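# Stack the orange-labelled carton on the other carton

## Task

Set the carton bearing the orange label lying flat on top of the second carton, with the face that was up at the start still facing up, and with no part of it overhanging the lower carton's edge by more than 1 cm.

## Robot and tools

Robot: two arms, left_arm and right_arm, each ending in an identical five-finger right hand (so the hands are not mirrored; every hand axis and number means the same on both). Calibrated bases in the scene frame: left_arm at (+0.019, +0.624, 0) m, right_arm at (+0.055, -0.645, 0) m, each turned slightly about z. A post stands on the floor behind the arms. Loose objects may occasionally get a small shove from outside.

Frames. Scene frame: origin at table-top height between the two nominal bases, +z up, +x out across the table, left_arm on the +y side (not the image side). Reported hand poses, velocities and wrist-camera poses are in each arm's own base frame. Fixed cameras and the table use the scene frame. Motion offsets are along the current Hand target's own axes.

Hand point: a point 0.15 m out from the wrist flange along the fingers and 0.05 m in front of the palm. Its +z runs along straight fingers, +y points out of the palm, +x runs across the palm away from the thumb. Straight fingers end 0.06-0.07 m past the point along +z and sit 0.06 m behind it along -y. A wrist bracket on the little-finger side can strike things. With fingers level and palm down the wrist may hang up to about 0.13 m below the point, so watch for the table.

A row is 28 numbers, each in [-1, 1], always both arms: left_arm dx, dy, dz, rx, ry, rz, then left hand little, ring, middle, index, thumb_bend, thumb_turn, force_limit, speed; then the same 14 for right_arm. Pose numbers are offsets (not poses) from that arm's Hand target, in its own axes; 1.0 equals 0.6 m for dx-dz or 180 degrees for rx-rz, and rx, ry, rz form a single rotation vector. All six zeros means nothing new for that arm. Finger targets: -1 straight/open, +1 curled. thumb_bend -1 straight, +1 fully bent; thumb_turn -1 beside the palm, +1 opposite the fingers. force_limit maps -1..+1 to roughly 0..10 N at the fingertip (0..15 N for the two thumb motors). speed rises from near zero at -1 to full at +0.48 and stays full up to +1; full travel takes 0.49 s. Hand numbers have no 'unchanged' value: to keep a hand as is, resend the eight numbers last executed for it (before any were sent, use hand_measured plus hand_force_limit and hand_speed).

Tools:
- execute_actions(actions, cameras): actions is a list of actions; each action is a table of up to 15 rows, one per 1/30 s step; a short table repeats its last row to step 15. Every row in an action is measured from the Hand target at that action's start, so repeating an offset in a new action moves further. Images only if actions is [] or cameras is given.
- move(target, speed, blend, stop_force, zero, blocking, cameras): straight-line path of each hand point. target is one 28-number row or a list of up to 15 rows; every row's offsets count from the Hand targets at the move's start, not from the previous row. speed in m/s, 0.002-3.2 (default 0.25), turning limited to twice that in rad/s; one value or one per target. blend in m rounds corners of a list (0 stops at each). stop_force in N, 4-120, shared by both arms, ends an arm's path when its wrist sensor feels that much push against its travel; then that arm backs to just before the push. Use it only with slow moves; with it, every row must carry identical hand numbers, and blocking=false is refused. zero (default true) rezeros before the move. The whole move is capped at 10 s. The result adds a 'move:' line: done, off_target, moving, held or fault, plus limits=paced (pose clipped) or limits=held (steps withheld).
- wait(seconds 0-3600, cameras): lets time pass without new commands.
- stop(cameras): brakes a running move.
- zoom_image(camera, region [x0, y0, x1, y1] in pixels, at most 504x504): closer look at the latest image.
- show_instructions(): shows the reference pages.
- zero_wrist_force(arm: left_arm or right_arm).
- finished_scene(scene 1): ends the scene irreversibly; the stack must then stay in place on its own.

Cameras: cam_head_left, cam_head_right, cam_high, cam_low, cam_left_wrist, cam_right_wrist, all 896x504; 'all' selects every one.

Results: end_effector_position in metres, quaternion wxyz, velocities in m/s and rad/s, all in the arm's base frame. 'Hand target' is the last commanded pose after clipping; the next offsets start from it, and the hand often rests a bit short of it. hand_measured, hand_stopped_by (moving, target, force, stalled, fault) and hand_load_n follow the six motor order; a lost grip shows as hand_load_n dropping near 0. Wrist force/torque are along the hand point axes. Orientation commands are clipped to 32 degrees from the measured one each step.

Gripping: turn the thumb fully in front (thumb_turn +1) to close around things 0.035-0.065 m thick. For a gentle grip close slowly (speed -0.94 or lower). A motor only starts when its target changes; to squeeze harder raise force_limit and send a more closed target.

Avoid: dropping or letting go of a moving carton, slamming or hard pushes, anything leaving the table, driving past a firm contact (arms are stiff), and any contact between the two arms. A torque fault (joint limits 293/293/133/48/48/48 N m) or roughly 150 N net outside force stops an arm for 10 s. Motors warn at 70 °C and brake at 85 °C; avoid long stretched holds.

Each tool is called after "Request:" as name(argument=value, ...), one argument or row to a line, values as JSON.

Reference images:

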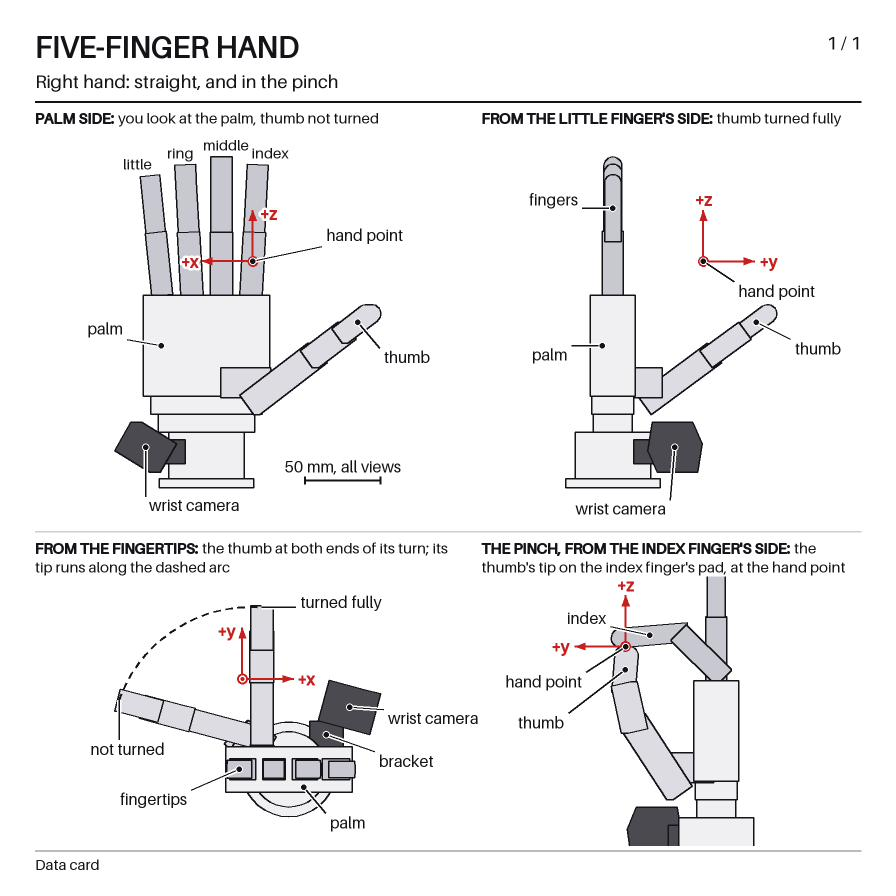

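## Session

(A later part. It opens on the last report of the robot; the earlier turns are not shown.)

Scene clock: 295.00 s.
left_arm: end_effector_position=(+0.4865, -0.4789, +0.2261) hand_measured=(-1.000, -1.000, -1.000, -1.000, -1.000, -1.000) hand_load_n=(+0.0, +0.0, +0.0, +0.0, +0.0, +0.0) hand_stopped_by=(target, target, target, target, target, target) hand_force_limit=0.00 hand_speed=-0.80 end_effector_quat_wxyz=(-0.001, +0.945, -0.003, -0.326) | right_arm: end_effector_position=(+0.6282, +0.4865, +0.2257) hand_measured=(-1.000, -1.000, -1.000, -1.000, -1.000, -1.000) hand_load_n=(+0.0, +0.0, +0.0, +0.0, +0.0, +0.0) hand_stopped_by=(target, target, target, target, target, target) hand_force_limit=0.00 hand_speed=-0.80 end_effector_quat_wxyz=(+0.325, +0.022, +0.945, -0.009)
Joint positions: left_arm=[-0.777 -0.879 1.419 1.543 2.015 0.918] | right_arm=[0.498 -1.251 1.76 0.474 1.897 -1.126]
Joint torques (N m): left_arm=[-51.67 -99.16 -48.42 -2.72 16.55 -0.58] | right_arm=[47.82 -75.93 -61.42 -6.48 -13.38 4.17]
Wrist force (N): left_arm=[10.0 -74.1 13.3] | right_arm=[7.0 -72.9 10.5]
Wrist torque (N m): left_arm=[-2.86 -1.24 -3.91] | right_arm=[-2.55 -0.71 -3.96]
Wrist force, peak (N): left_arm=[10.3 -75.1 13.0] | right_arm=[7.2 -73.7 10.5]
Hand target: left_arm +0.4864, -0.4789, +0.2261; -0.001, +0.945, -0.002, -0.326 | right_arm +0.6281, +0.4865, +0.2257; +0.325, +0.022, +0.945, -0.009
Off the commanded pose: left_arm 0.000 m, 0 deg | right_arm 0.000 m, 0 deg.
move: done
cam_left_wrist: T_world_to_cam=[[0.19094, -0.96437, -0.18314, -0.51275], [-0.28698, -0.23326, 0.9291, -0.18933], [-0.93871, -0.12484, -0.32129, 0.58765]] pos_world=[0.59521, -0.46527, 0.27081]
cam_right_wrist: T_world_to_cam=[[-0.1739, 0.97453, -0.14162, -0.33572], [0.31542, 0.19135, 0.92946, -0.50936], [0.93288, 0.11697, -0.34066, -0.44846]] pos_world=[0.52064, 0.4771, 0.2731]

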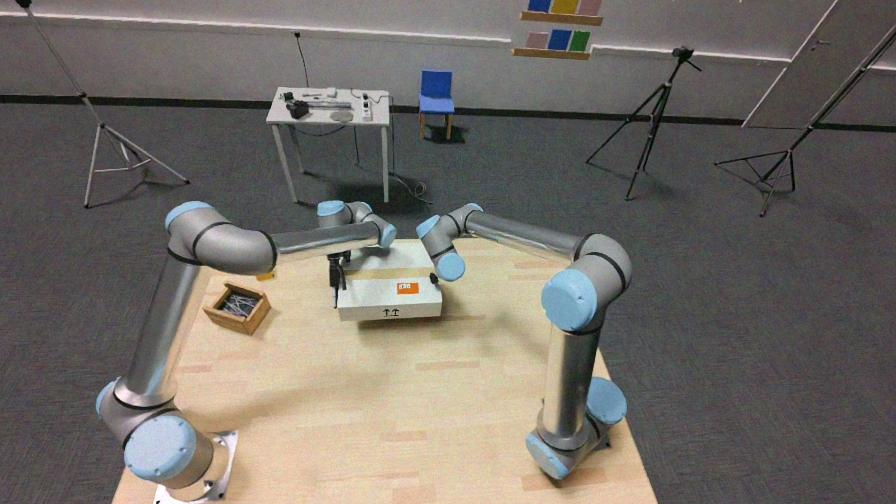

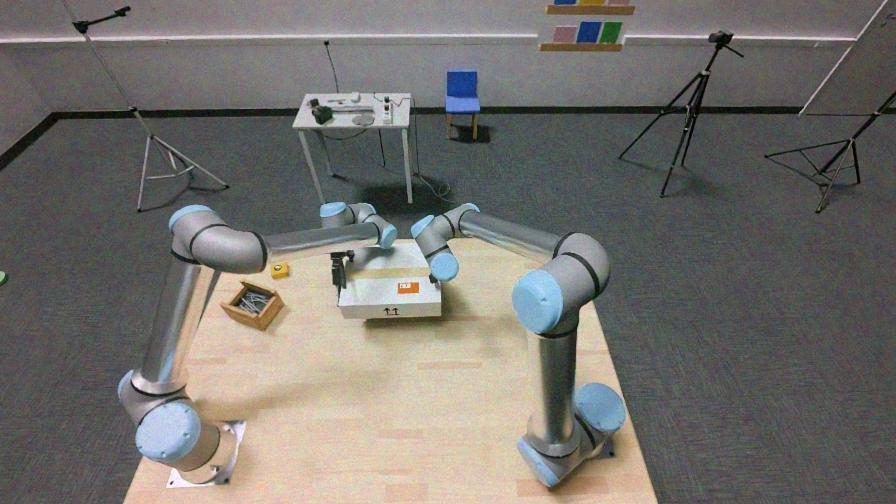

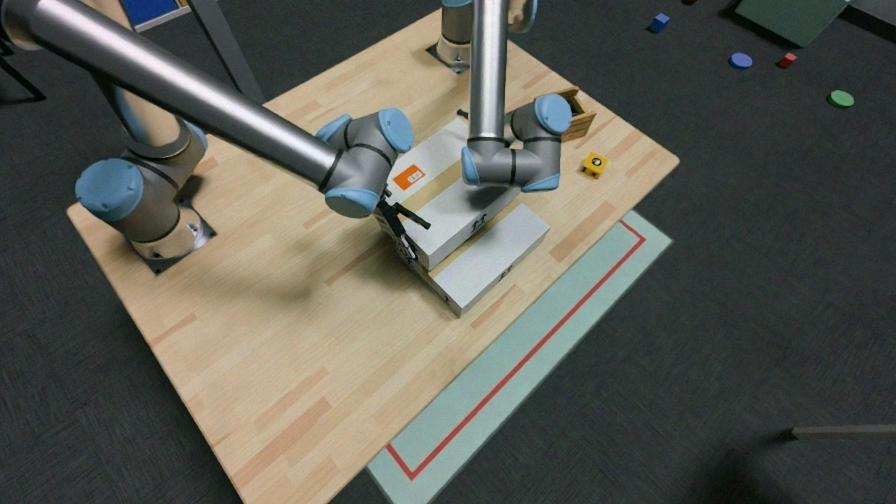

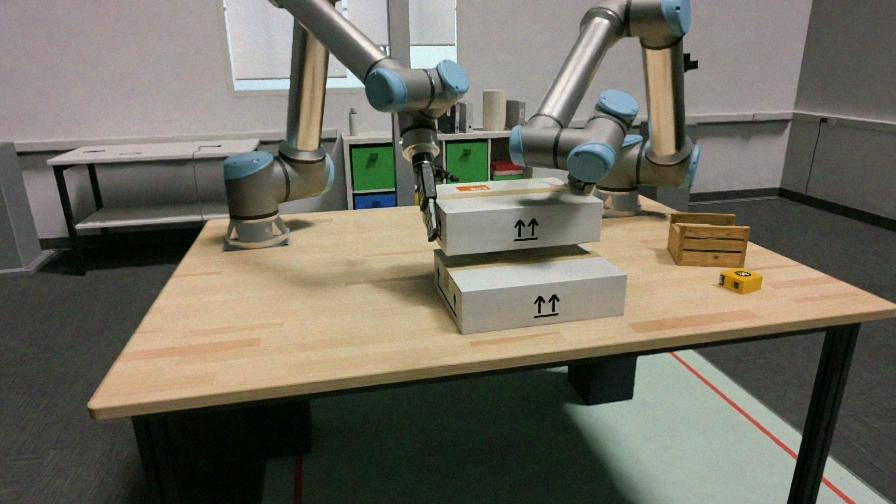

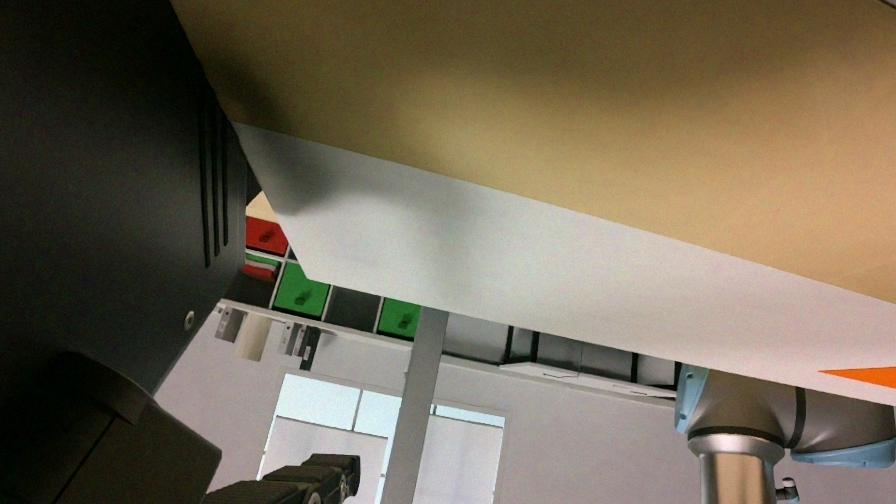

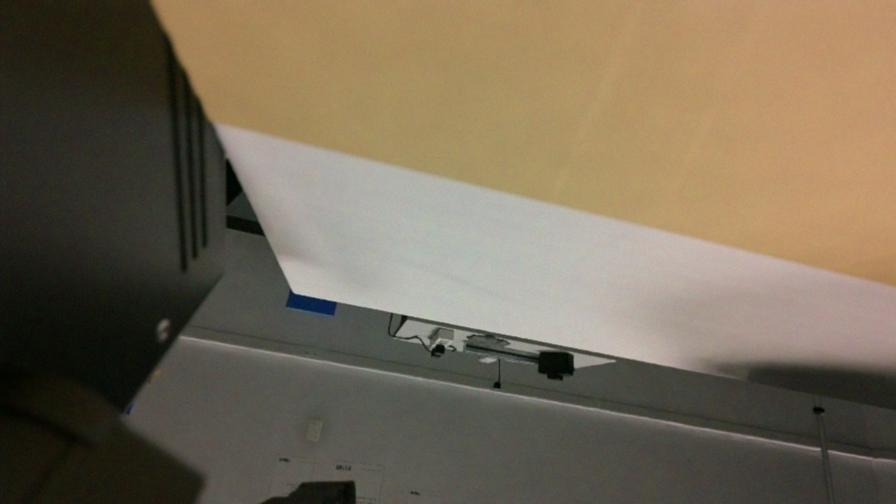

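Request:
move(
  target=[0.0860,-0.00005,-0.0672,0,0,0,-1,-1,-1,-1,-1,-1,0,-0.8,-0.0860,0.00021,0.0672,0,0,0,-1,-1,-1,-1,-1,-1,0,-0.8],
  speed=0.04,
)

Request:
move(
  target=[0.0860,-0.00010,-0.0672,0,0,0,-1,-1,-1,-1,-1,-1,0,-0.8,-0.0860,0.00016,0.0672,0,0,0,-1,-1,-1,-1,-1,-1,0,-0.8],
  speed=0.04,
  cameras=["cam_head_left","cam_high","cam_low"],
)

Request:
zoom_image(
  camera="cam_low",
  region=[410, 170, 640, 340],
)

Request:
zoom_image(
  camera="cam_high",
  region=[400, 220, 520, 340],
)

Request:
zoom_image(
  camera="cam_head_left",
  region=[330, 220, 450, 320],
)

Scene clock: 318.87 s.
left_arm: end_effector_position=(+0.5520, -0.4792, +0.2260) hand_measured=(-1.000, -1.000, -1.000, -1.000, -1.000, -1.000) hand_load_n=(+0.0, +0.0, +0.0, +0.0, +0.0, +0.0) hand_stopped_by=(target, target, target, target, target, target) hand_force_limit=0.00 hand_speed=-0.80 end_effector_quat_wxyz=(-0.001, +0.945, -0.003, -0.326) | right_arm: end_effector_position=(+0.6936, +0.4835, +0.2257) hand_measured=(-1.000, -1.000, -1.000, -1.000, -1.000, -1.000) hand_load_n=(+0.0, +0.0, +0.0, +0.0, +0.0, -0.5) hand_stopped_by=(target, target, target, target, target, target) hand_force_limit=0.00 hand_speed=-0.80 end_effector_quat_wxyz=(+0.325, +0.022, +0.945, -0.009)
Joint positions: left_arm=[-0.722 -0.795 1.27 1.63 1.987 0.97] | right_arm=[0.445 -1.184 1.662 0.491 1.867 -1.172]
Joint torques (N m): left_arm=[-57.43 -107.62 -47.35 -2.07 17.82 -0.04] | right_arm=[55.31 -84.21 -58.09 -7.31 -14.92 3.69]
Wrist force (N): left_arm=[10.2 -73.4 13.1] | right_arm=[6.9 -71.9 10.9]
Wrist torque (N m): left_arm=[-2.85 -1.27 -3.89] | right_arm=[-2.53 -0.69 -3.94]
Wrist force, peak (N): left_arm=[10.7 -75.5 13.2] | right_arm=[7.0 -74.6 10.5]
Hand target: left_arm +0.5518, -0.4793, +0.2260; -0.001, +0.945, -0.002, -0.326 | right_arm +0.6935, +0.4835, +0.2256; +0.325, +0.022, +0.945, -0.009
Off the commanded pose: left_arm 0.000 m, 0 deg | right_arm 0.000 m, 0 deg.
move: done

Scene clock: 320.80 s.
left_arm: end_effector_position=(+0.6174, -0.4795, +0.2259) hand_measured=(-1.000, -1.000, -1.000, -1.000, -1.000, -1.000) hand_load_n=(+0.0, +0.0, +0.0, +0.0, +0.0, +0.0) hand_stopped_by=(target, target, target, target, target, target) hand_force_limit=0.00 hand_speed=-0.80 end_effector_quat_wxyz=(-0.001, +0.945, -0.003, -0.326) | right_arm: end_effector_position=(+0.7590, +0.4805, +0.2256) hand_measured=(-1.000, -1.000, -1.000, -1.000, -1.000, -1.000) hand_load_n=(+0.0, +0.0, +0.0, +0.0, -0.5, +0.0) hand_stopped_by=(target, target, target, target, target, target) hand_force_limit=0.00 hand_speed=-0.80 end_effector_quat_wxyz=(+0.325, +0.022, +0.945, -0.009)
Joint positions: left_arm=[-0.673 -0.701 1.099 1.725 1.962 1.015] | right_arm=[0.401 -1.112 1.552 0.518 1.842 -1.21]
Joint torques (N m): left_arm=[-56.97 -114.16 -45.48 -1.12 17.26 -0.21] | right_arm=[55.37 -93.38 -57.91 -7.57 -14.92 3.85]
Wrist force (N): left_arm=[9.7 -70.1 13.0] | right_arm=[6.9 -68.8 11.0]
Wrist torque (N m): left_arm=[-2.62 -1.23 -3.61] | right_arm=[-2.46 -0.73 -3.78]
Wrist force, peak (N): left_arm=[10.0 -75.9 13.0] | right_arm=[7.3 -74.3 10.3]
Hand target: left_arm +0.6173, -0.4796, +0.2259; -0.001, +0.945, -0.002, -0.326 | right_arm +0.7589, +0.4806, +0.2256; +0.325, +0.022, +0.945, -0.009
Off the commanded pose: left_arm 0.000 m, 0 deg | right_arm 0.000 m, 0 deg.
move: done

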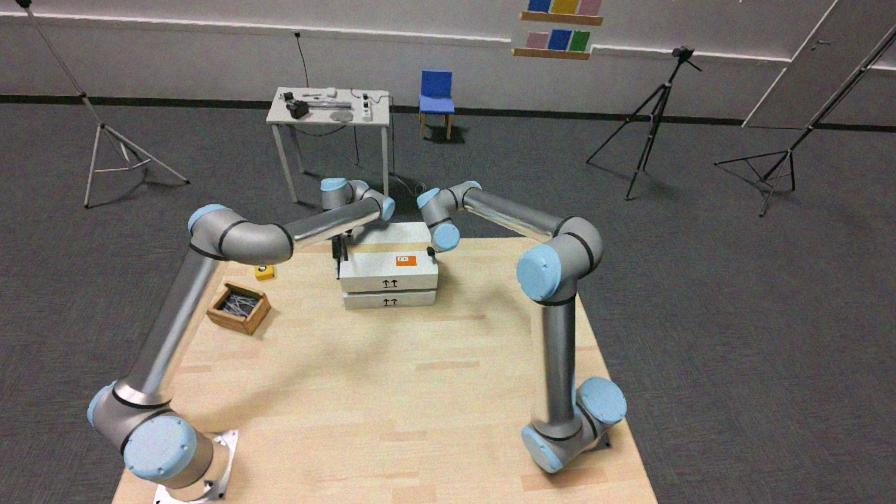

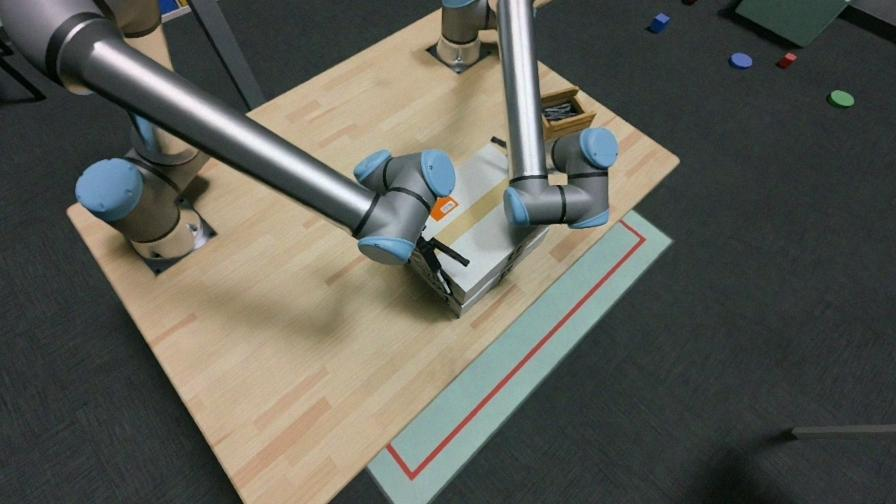

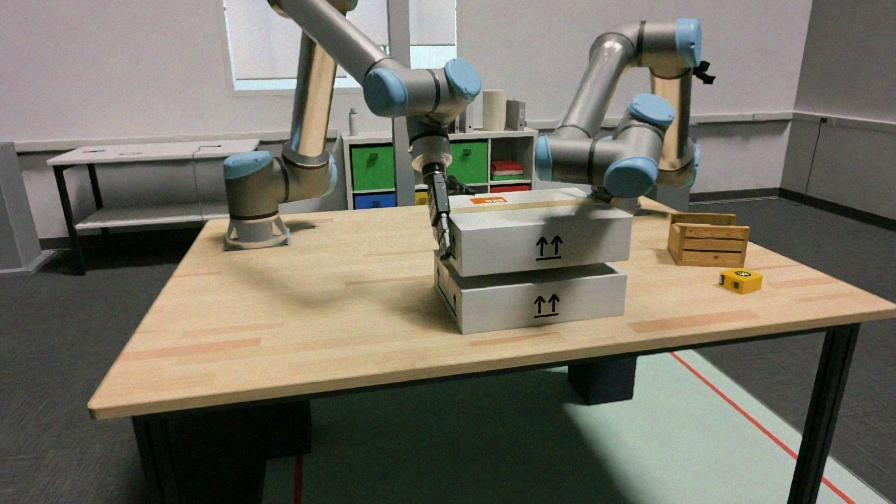

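Scaled by 2.191 from the camera's image (finer frame: 1280x720).

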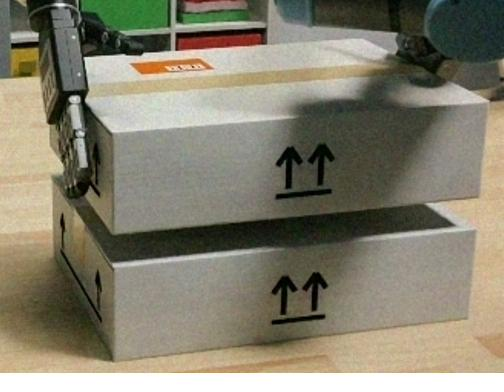

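Scaled by 4.200 from the camera's image (finer frame: 1280x720).

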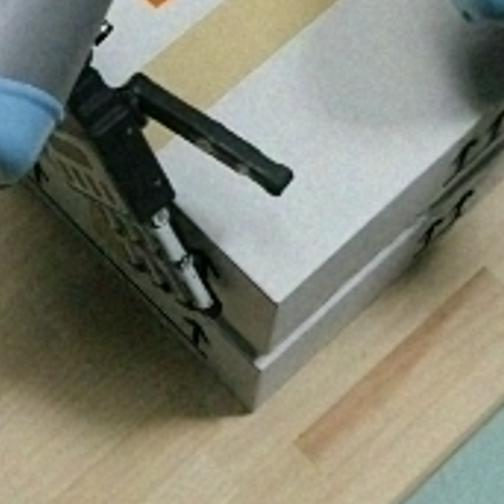

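Scaled by 4.200 from the camera's image (finer frame: 1280x720).

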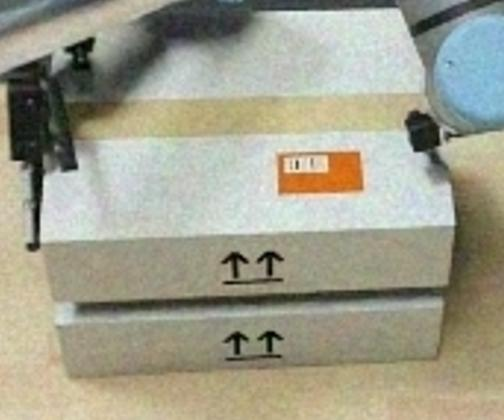

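Request:
zoom_image(
  camera="cam_low",
  region=[430, 210, 530, 340],
)

Request:
zoom_image(
  camera="cam_low",
  region=[550, 190, 650, 320],
)

Scaled by 3.877 from the camera's image (finer frame: 1280x720).

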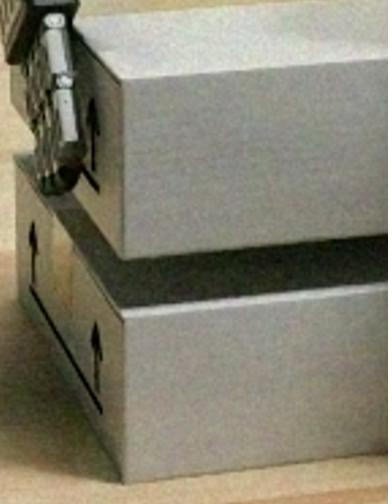

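Scaled by 3.877 from the camera's image (finer frame: 1280x720).

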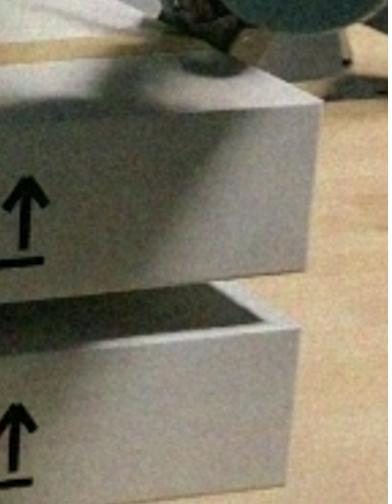

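Request:
move(
  target=[0.0121,0.00014,0.0223,0,0,0,-1,-1,-1,-1,-1,-1,0,-0.8,0.0187,0.00026,0.0171,0,0,0,-1,-1,-1,-1,-1,-1,0,-0.8],
  speed=0.02,
)

Request:
move(
  target=[0.0308,0,0.0394,0,0,0,-1,-1,-1,-1,-1,-1,0,-0.8,0.0308,0,0.0394,0,0,0,-1,-1,-1,-1,-1,-1,0,-0.8],
  speed=0.006,
  stop_force=6,
  cameras=["cam_head_left","cam_high","cam_low"],
)

Scene clock: 349.13 s.
left_arm: end_effector_position=(+0.6147, -0.4796, +0.2107) hand_measured=(-1.000, -1.000, -1.000, -1.000, -1.000, -1.000) hand_load_n=(+0.0, +0.0, +0.0, +0.0, +0.0, +0.0) hand_stopped_by=(target, target, target, target, target, target) hand_force_limit=0.00 hand_speed=-0.80 end_effector_quat_wxyz=(-0.001, +0.945, -0.002, -0.326) | right_arm: end_effector_position=(+0.7563, +0.4808, +0.2104) hand_measured=(-1.000, -1.000, -1.000, -1.000, -1.000, -1.000) hand_load_n=(+0.0, +0.0, +0.0, +0.0, +0.0, +0.0) hand_stopped_by=(target, target, target, target, target, target) hand_force_limit=0.00 hand_speed=-0.80 end_effector_quat_wxyz=(+0.325, +0.022, +0.945, -0.009)
Joint positions: left_arm=[-0.675 -0.694 1.115 1.702 1.963 1.013] | right_arm=[0.403 -1.104 1.57 0.493 1.843 -1.209]
Joint torques (N m): left_arm=[-59.88 -103.36 -59.4 1.87 18.54 -1.29] | right_arm=[56.09 -87.16 -72.92 -4.86 -13.78 4.4]
Wrist force (N): left_arm=[10.7 -75.5 13.2] | right_arm=[6.7 -73.9 10.2]
Wrist torque (N m): left_arm=[-2.83 -1.32 -3.58] | right_arm=[-2.66 -0.67 -4.39]
Wrist force, peak (N): left_arm=[10.2 -75.8 13.3] | right_arm=[6.5 -74.1 10.5]
Hand target: left_arm +0.6148, -0.4796, +0.2109; -0.001, +0.945, -0.002, -0.326 | right_arm +0.7564, +0.4808, +0.2106; +0.325, +0.022, +0.945, -0.009
Off the commanded pose: left_arm 0.000 m, 0 deg | right_arm 0.000 m, 0 deg.
move: done

Scene clock: 353.10 s.
left_arm: end_effector_position=(+0.6147, -0.4796, +0.1940) hand_measured=(-1.000, -1.000, -1.000, -1.000, -1.000, -1.000) hand_load_n=(+0.0, +0.0, +0.0, -0.5, +0.0, -0.5) hand_stopped_by=(target, target, target, target, target, target) hand_force_limit=0.00 hand_speed=-0.80 end_effector_quat_wxyz=(-0.001, +0.945, -0.002, -0.326) | right_arm: end_effector_position=(+0.7563, +0.4808, +0.1937) hand_measured=(-1.000, -1.000, -1.000, -1.000, -1.000, -1.000) hand_load_n=(+0.0, +0.0, +0.0, +0.0, +0.0, +0.0) hand_stopped_by=(target, target, target, target, target, target) hand_force_limit=0.00 hand_speed=-0.80 end_effector_quat_wxyz=(+0.325, +0.022, +0.945, -0.009)
Joint positions: left_arm=[-0.675 -0.681 1.123 1.681 1.963 1.013] | right_arm=[0.403 -1.091 1.583 0.467 1.843 -1.209]
Joint torques (N m): left_arm=[-45.5 -107.54 -63.08 -0.02 15.6 3.11] | right_arm=[41.01 -87.15 -74.12 -4.51 -18.07 2.17]
Wrist force (N): left_arm=[2.2 -74.6 2.7] | right_arm=[5.6 -72.9 5.9]
Wrist torque (N m): left_arm=[-2.27 -0.22 -3.97] | right_arm=[-2.47 -0.52 -4.41]
Wrist force, peak (N): left_arm=[10.1 -78.5 13.5] | right_arm=[6.4 -77.4 10.4]
Hand target: left_arm +0.6148, -0.4796, +0.1940; -0.001, +0.945, -0.002, -0.326 (not the last commanded pose) | right_arm +0.7563, +0.4808, +0.1937; +0.325, +0.022, +0.945, -0.009 (not the last commanded pose)
Off the commanded pose: left_arm 0.013 m, 0 deg | right_arm 0.013 m, 0 deg.
move: contact (left_arm, right_arm)

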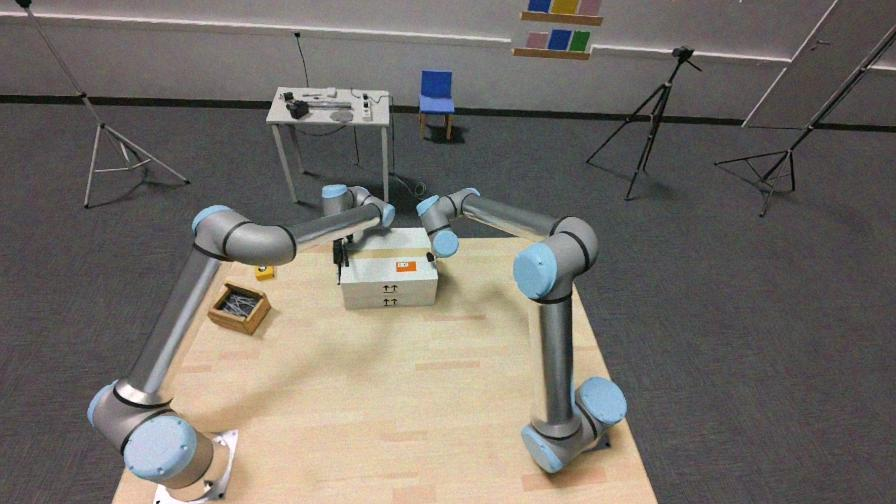

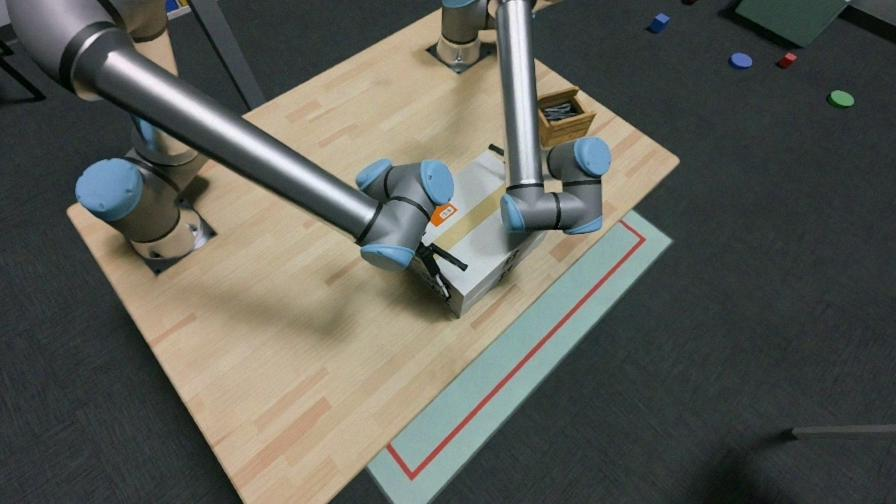

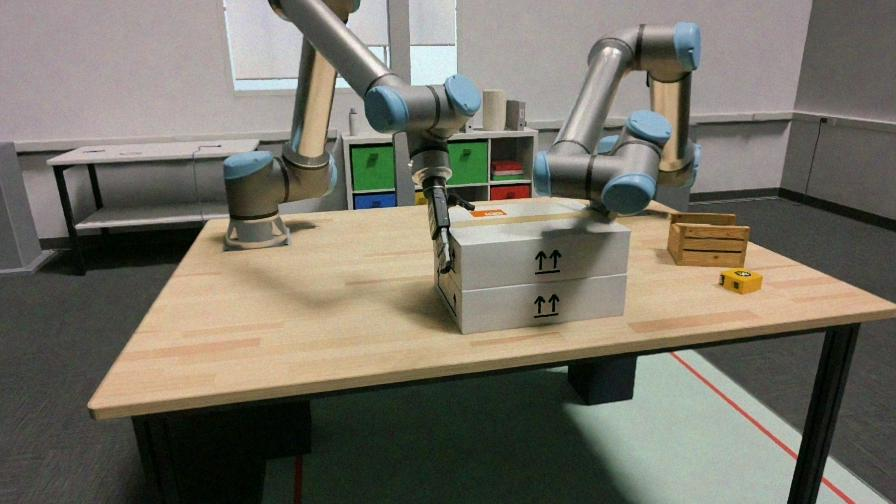

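Request:
zoom_image(
  camera="cam_low",
  region=[410, 190, 530, 340],
)

Request:
zoom_image(
  camera="cam_low",
  region=[550, 190, 650, 320],
)

Request:
zoom_image(
  camera="cam_high",
  region=[400, 220, 520, 340],
)

Request:
zoom_image(
  camera="cam_head_left",
  region=[330, 220, 450, 320],
)

Scaled by 3.360 from the camera's image (finer frame: 1280x720).

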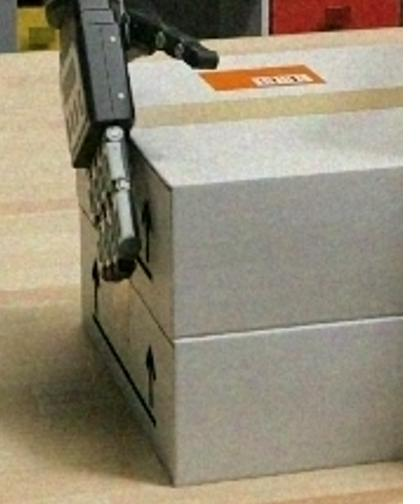

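Scaled by 3.877 from the camera's image (finer frame: 1280x720).

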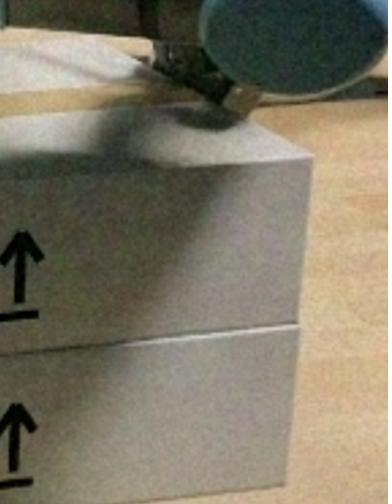

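Scaled by 4.200 from the camera's image (finer frame: 1280x720).

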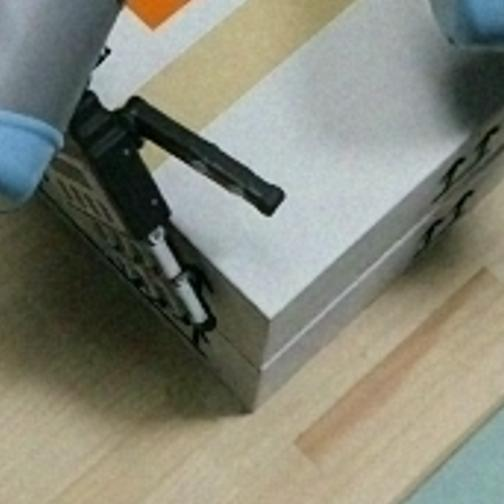

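Scaled by 4.200 from the camera's image (finer frame: 1280x720).

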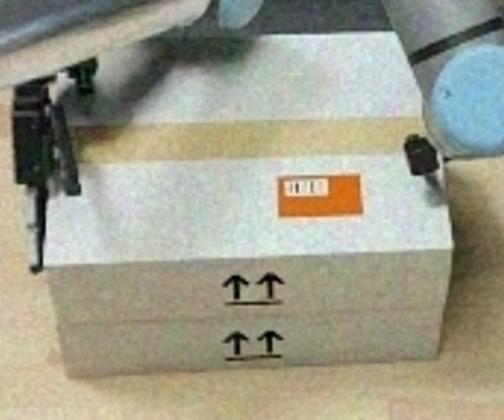

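Request:
move(
  target=[0.0031,0,0.0039,0,0,0,-1,-1,-1,-1,-1,-1,0,-0.8,0.0031,0,0.0039,0,0,0,-1,-1,-1,-1,-1,-1,0,-0.8],
  speed=0.003,
  stop_force=6,
)

Scene clock: 359.07 s.
left_arm: end_effector_position=(+0.6148, -0.4796, +0.1938) hand_measured=(-1.000, -1.000, -1.000, -1.000, -1.000, -1.000) hand_load_n=(+0.0, +0.0, +0.0, +0.0, -0.5, +0.0) hand_stopped_by=(target, target, target, target, target, target) hand_force_limit=0.00 hand_speed=-0.80 end_effector_quat_wxyz=(-0.001, +0.945, -0.002, -0.326) | right_arm: end_effector_position=(+0.7564, +0.4808, +0.1936) hand_measured=(-1.000, -1.000, -1.000, -1.000, -1.000, -1.000) hand_load_n=(+0.0, +0.0, +0.0, +0.0, +0.0, +0.0) hand_stopped_by=(target, target, target, target, target, target) hand_force_limit=0.00 hand_speed=-0.80 end_effector_quat_wxyz=(+0.325, +0.022, +0.945, -0.009)
Joint positions: left_arm=[-0.675 -0.681 1.122 1.681 1.963 1.013] | right_arm=[0.403 -1.091 1.583 0.467 1.843 -1.209]
Joint torques (N m): left_arm=[-48.28 -94 -54.74 -2.26 15.47 2.74] | right_arm=[40.44 -78.14 -73.68 -6.01 -18.15 1.93]
Wrist force (N): left_arm=[-6.6 -78.1 -3.3] | right_arm=[4.8 -75.8 -3.1]
Wrist torque (N m): left_arm=[-2.28 0.46 -4.52] | right_arm=[-2.19 0.05 -4.49]
Wrist force, peak (N): left_arm=[-5.9 -78.5 -3.4] | right_arm=[4.0 -76.8 -5.5]
Hand target: left_arm +0.6148, -0.4796, +0.1938; -0.001, +0.945, -0.002, -0.326 (not the last commanded pose) | right_arm +0.7564, +0.4808, +0.1936; +0.325, +0.022, +0.945, -0.009 (not the last commanded pose)
Off the commanded pose: left_arm 0.003 m, 0 deg | right_arm 0.003 m, 0 deg.
move: contact (left_arm, right_arm)

Request:
move(
  target=[
    [0,-0.0045,0,0,0,0,-1,-1,-1,-1,-1,-1,0,-0.8,0,-0.0045,0,0,0,0,-1,-1,-1,-1,-1,-1,0,-0.8],
    [0,-0.09,0,0,0,0,-1,-1,-1,-1,-1,-1,0,-0.8,0,-0.09,0,0,0,0,-1,-1,-1,-1,-1,-1,0,-0.8],
  ],
  speed=[0.004, 0.06],
  cameras=["cam_head_left","cam_high","cam_low"],
)

Request:
zoom_image(
  camera="cam_low",
  region=[420, 190, 650, 345],
)

Request:
zoom_image(
  camera="cam_high",
  region=[380, 130, 570, 330],
)

Scene clock: 364.93 s.
left_arm: end_effector_position=(+0.6150, -0.4254, +0.1938) hand_measured=(-1.000, -1.000, -1.000, -1.000, -1.000, -1.000) hand_load_n=(+0.0, +0.0, +0.0, +0.0, -0.5, +0.0) hand_stopped_by=(target, target, target, target, target, target) hand_force_limit=0.00 hand_speed=-0.80 end_effector_quat_wxyz=(-0.001, +0.945, -0.003, -0.326) end_effector_velocity=(+0.001, -0.002, +0.000) end_effector_angular_velocity=(+0.000, -0.001, +0.000) | right_arm: end_effector_position=(+0.7538, +0.4268, +0.1937) hand_measured=(-1.000, -1.000, -1.000, -1.000, -1.000, -1.000) hand_load_n=(-0.5, +0.0, +0.0, +0.0, +0.0, +0.0) hand_stopped_by=(target, target, target, target, target, target) hand_force_limit=0.00 hand_speed=-0.80 end_effector_quat_wxyz=(+0.325, +0.022, +0.945, -0.009) end_effector_velocity=(+0.001, +0.003, +0.000) end_effector_angular_velocity=(+0.000, -0.001, -0.001)
Joint positions: left_arm=[-0.626 -0.72 1.2 1.659 1.937 1.058] | right_arm=[0.329 -1.143 1.66 0.426 1.8 -1.271]
Joint velocities: left_arm=[-0.002 0.002 -0.005 0.001 0 -0.003] | right_arm=[0.004 0.003 -0.005 0.001 0.003 0.004]
Joint torques (N m): left_arm=[-10.6 -79.7 -46.37 4.89 1.14 -2.88] | right_arm=[14.23 -57.63 -47.21 4.4 3.1 2.07]
Wrist force (N): left_arm=[0.9 0.8 1.1] | right_arm=[2.6 1.2 -1.0]
Wrist torque (N m): left_arm=[0.07 -0.18 -0.15] | right_arm=[0.40 -0.51 0.06]
Wrist force, peak (N): left_arm=[-5.8 -78.5 -3.7] | right_arm=[5.2 -76.2 -3.1]
Hand target: left_arm +0.6151, -0.4256, +0.1938; -0.001, +0.945, -0.002, -0.326 | right_arm +0.7539, +0.4269, +0.1937; +0.325, +0.022, +0.945, -0.009
Off the commanded pose: left_arm 0.000 m, 0 deg | right_arm 0.000 m, 0 deg.
move: done

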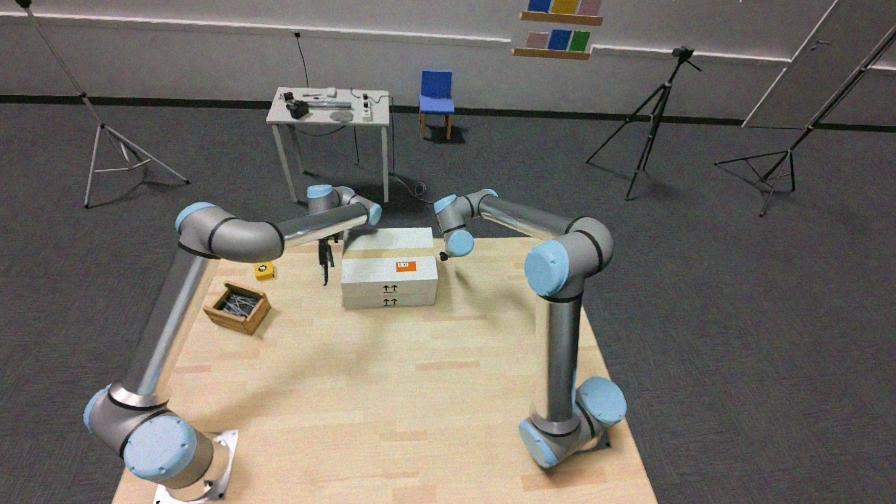

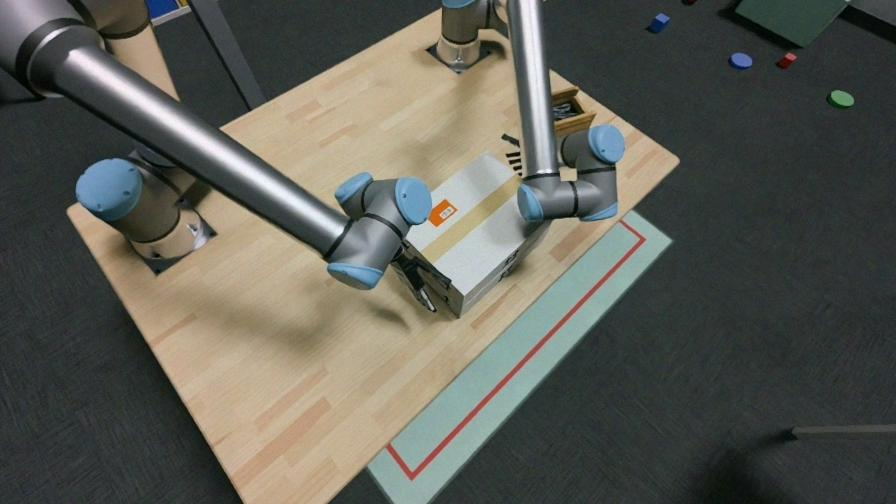

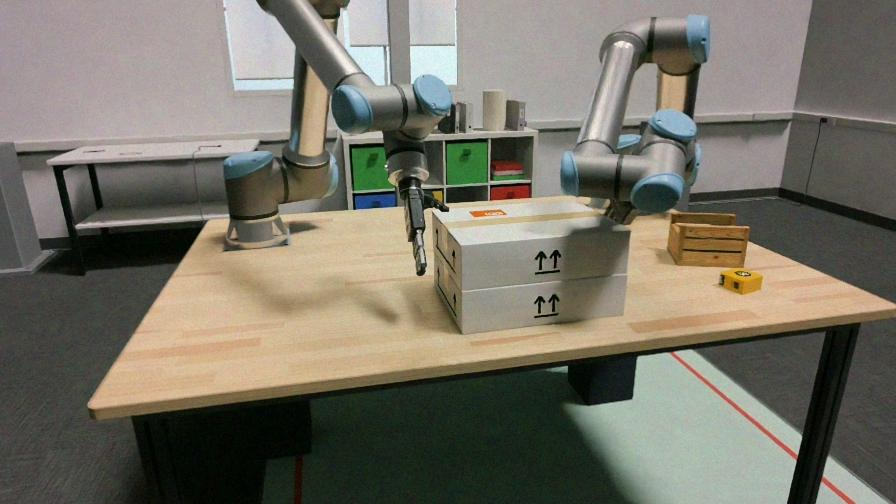

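Scaled by 2.191 from the camera's image (finer frame: 1280x720).

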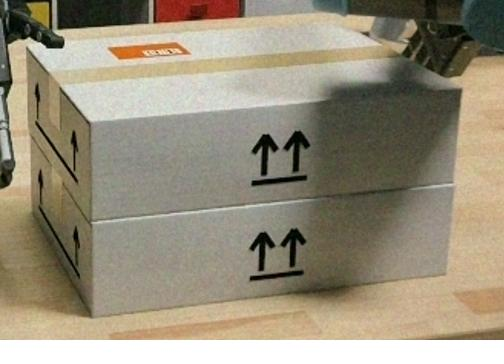

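Scaled by 2.520 from the camera's image (finer frame: 1280x720).

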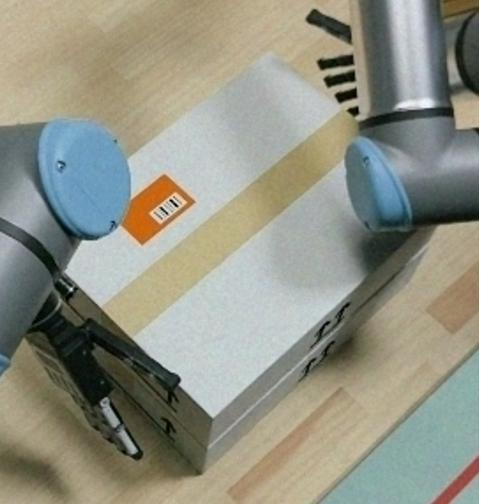

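Request:
finished_scene(
)

The scene is finished: the task was done.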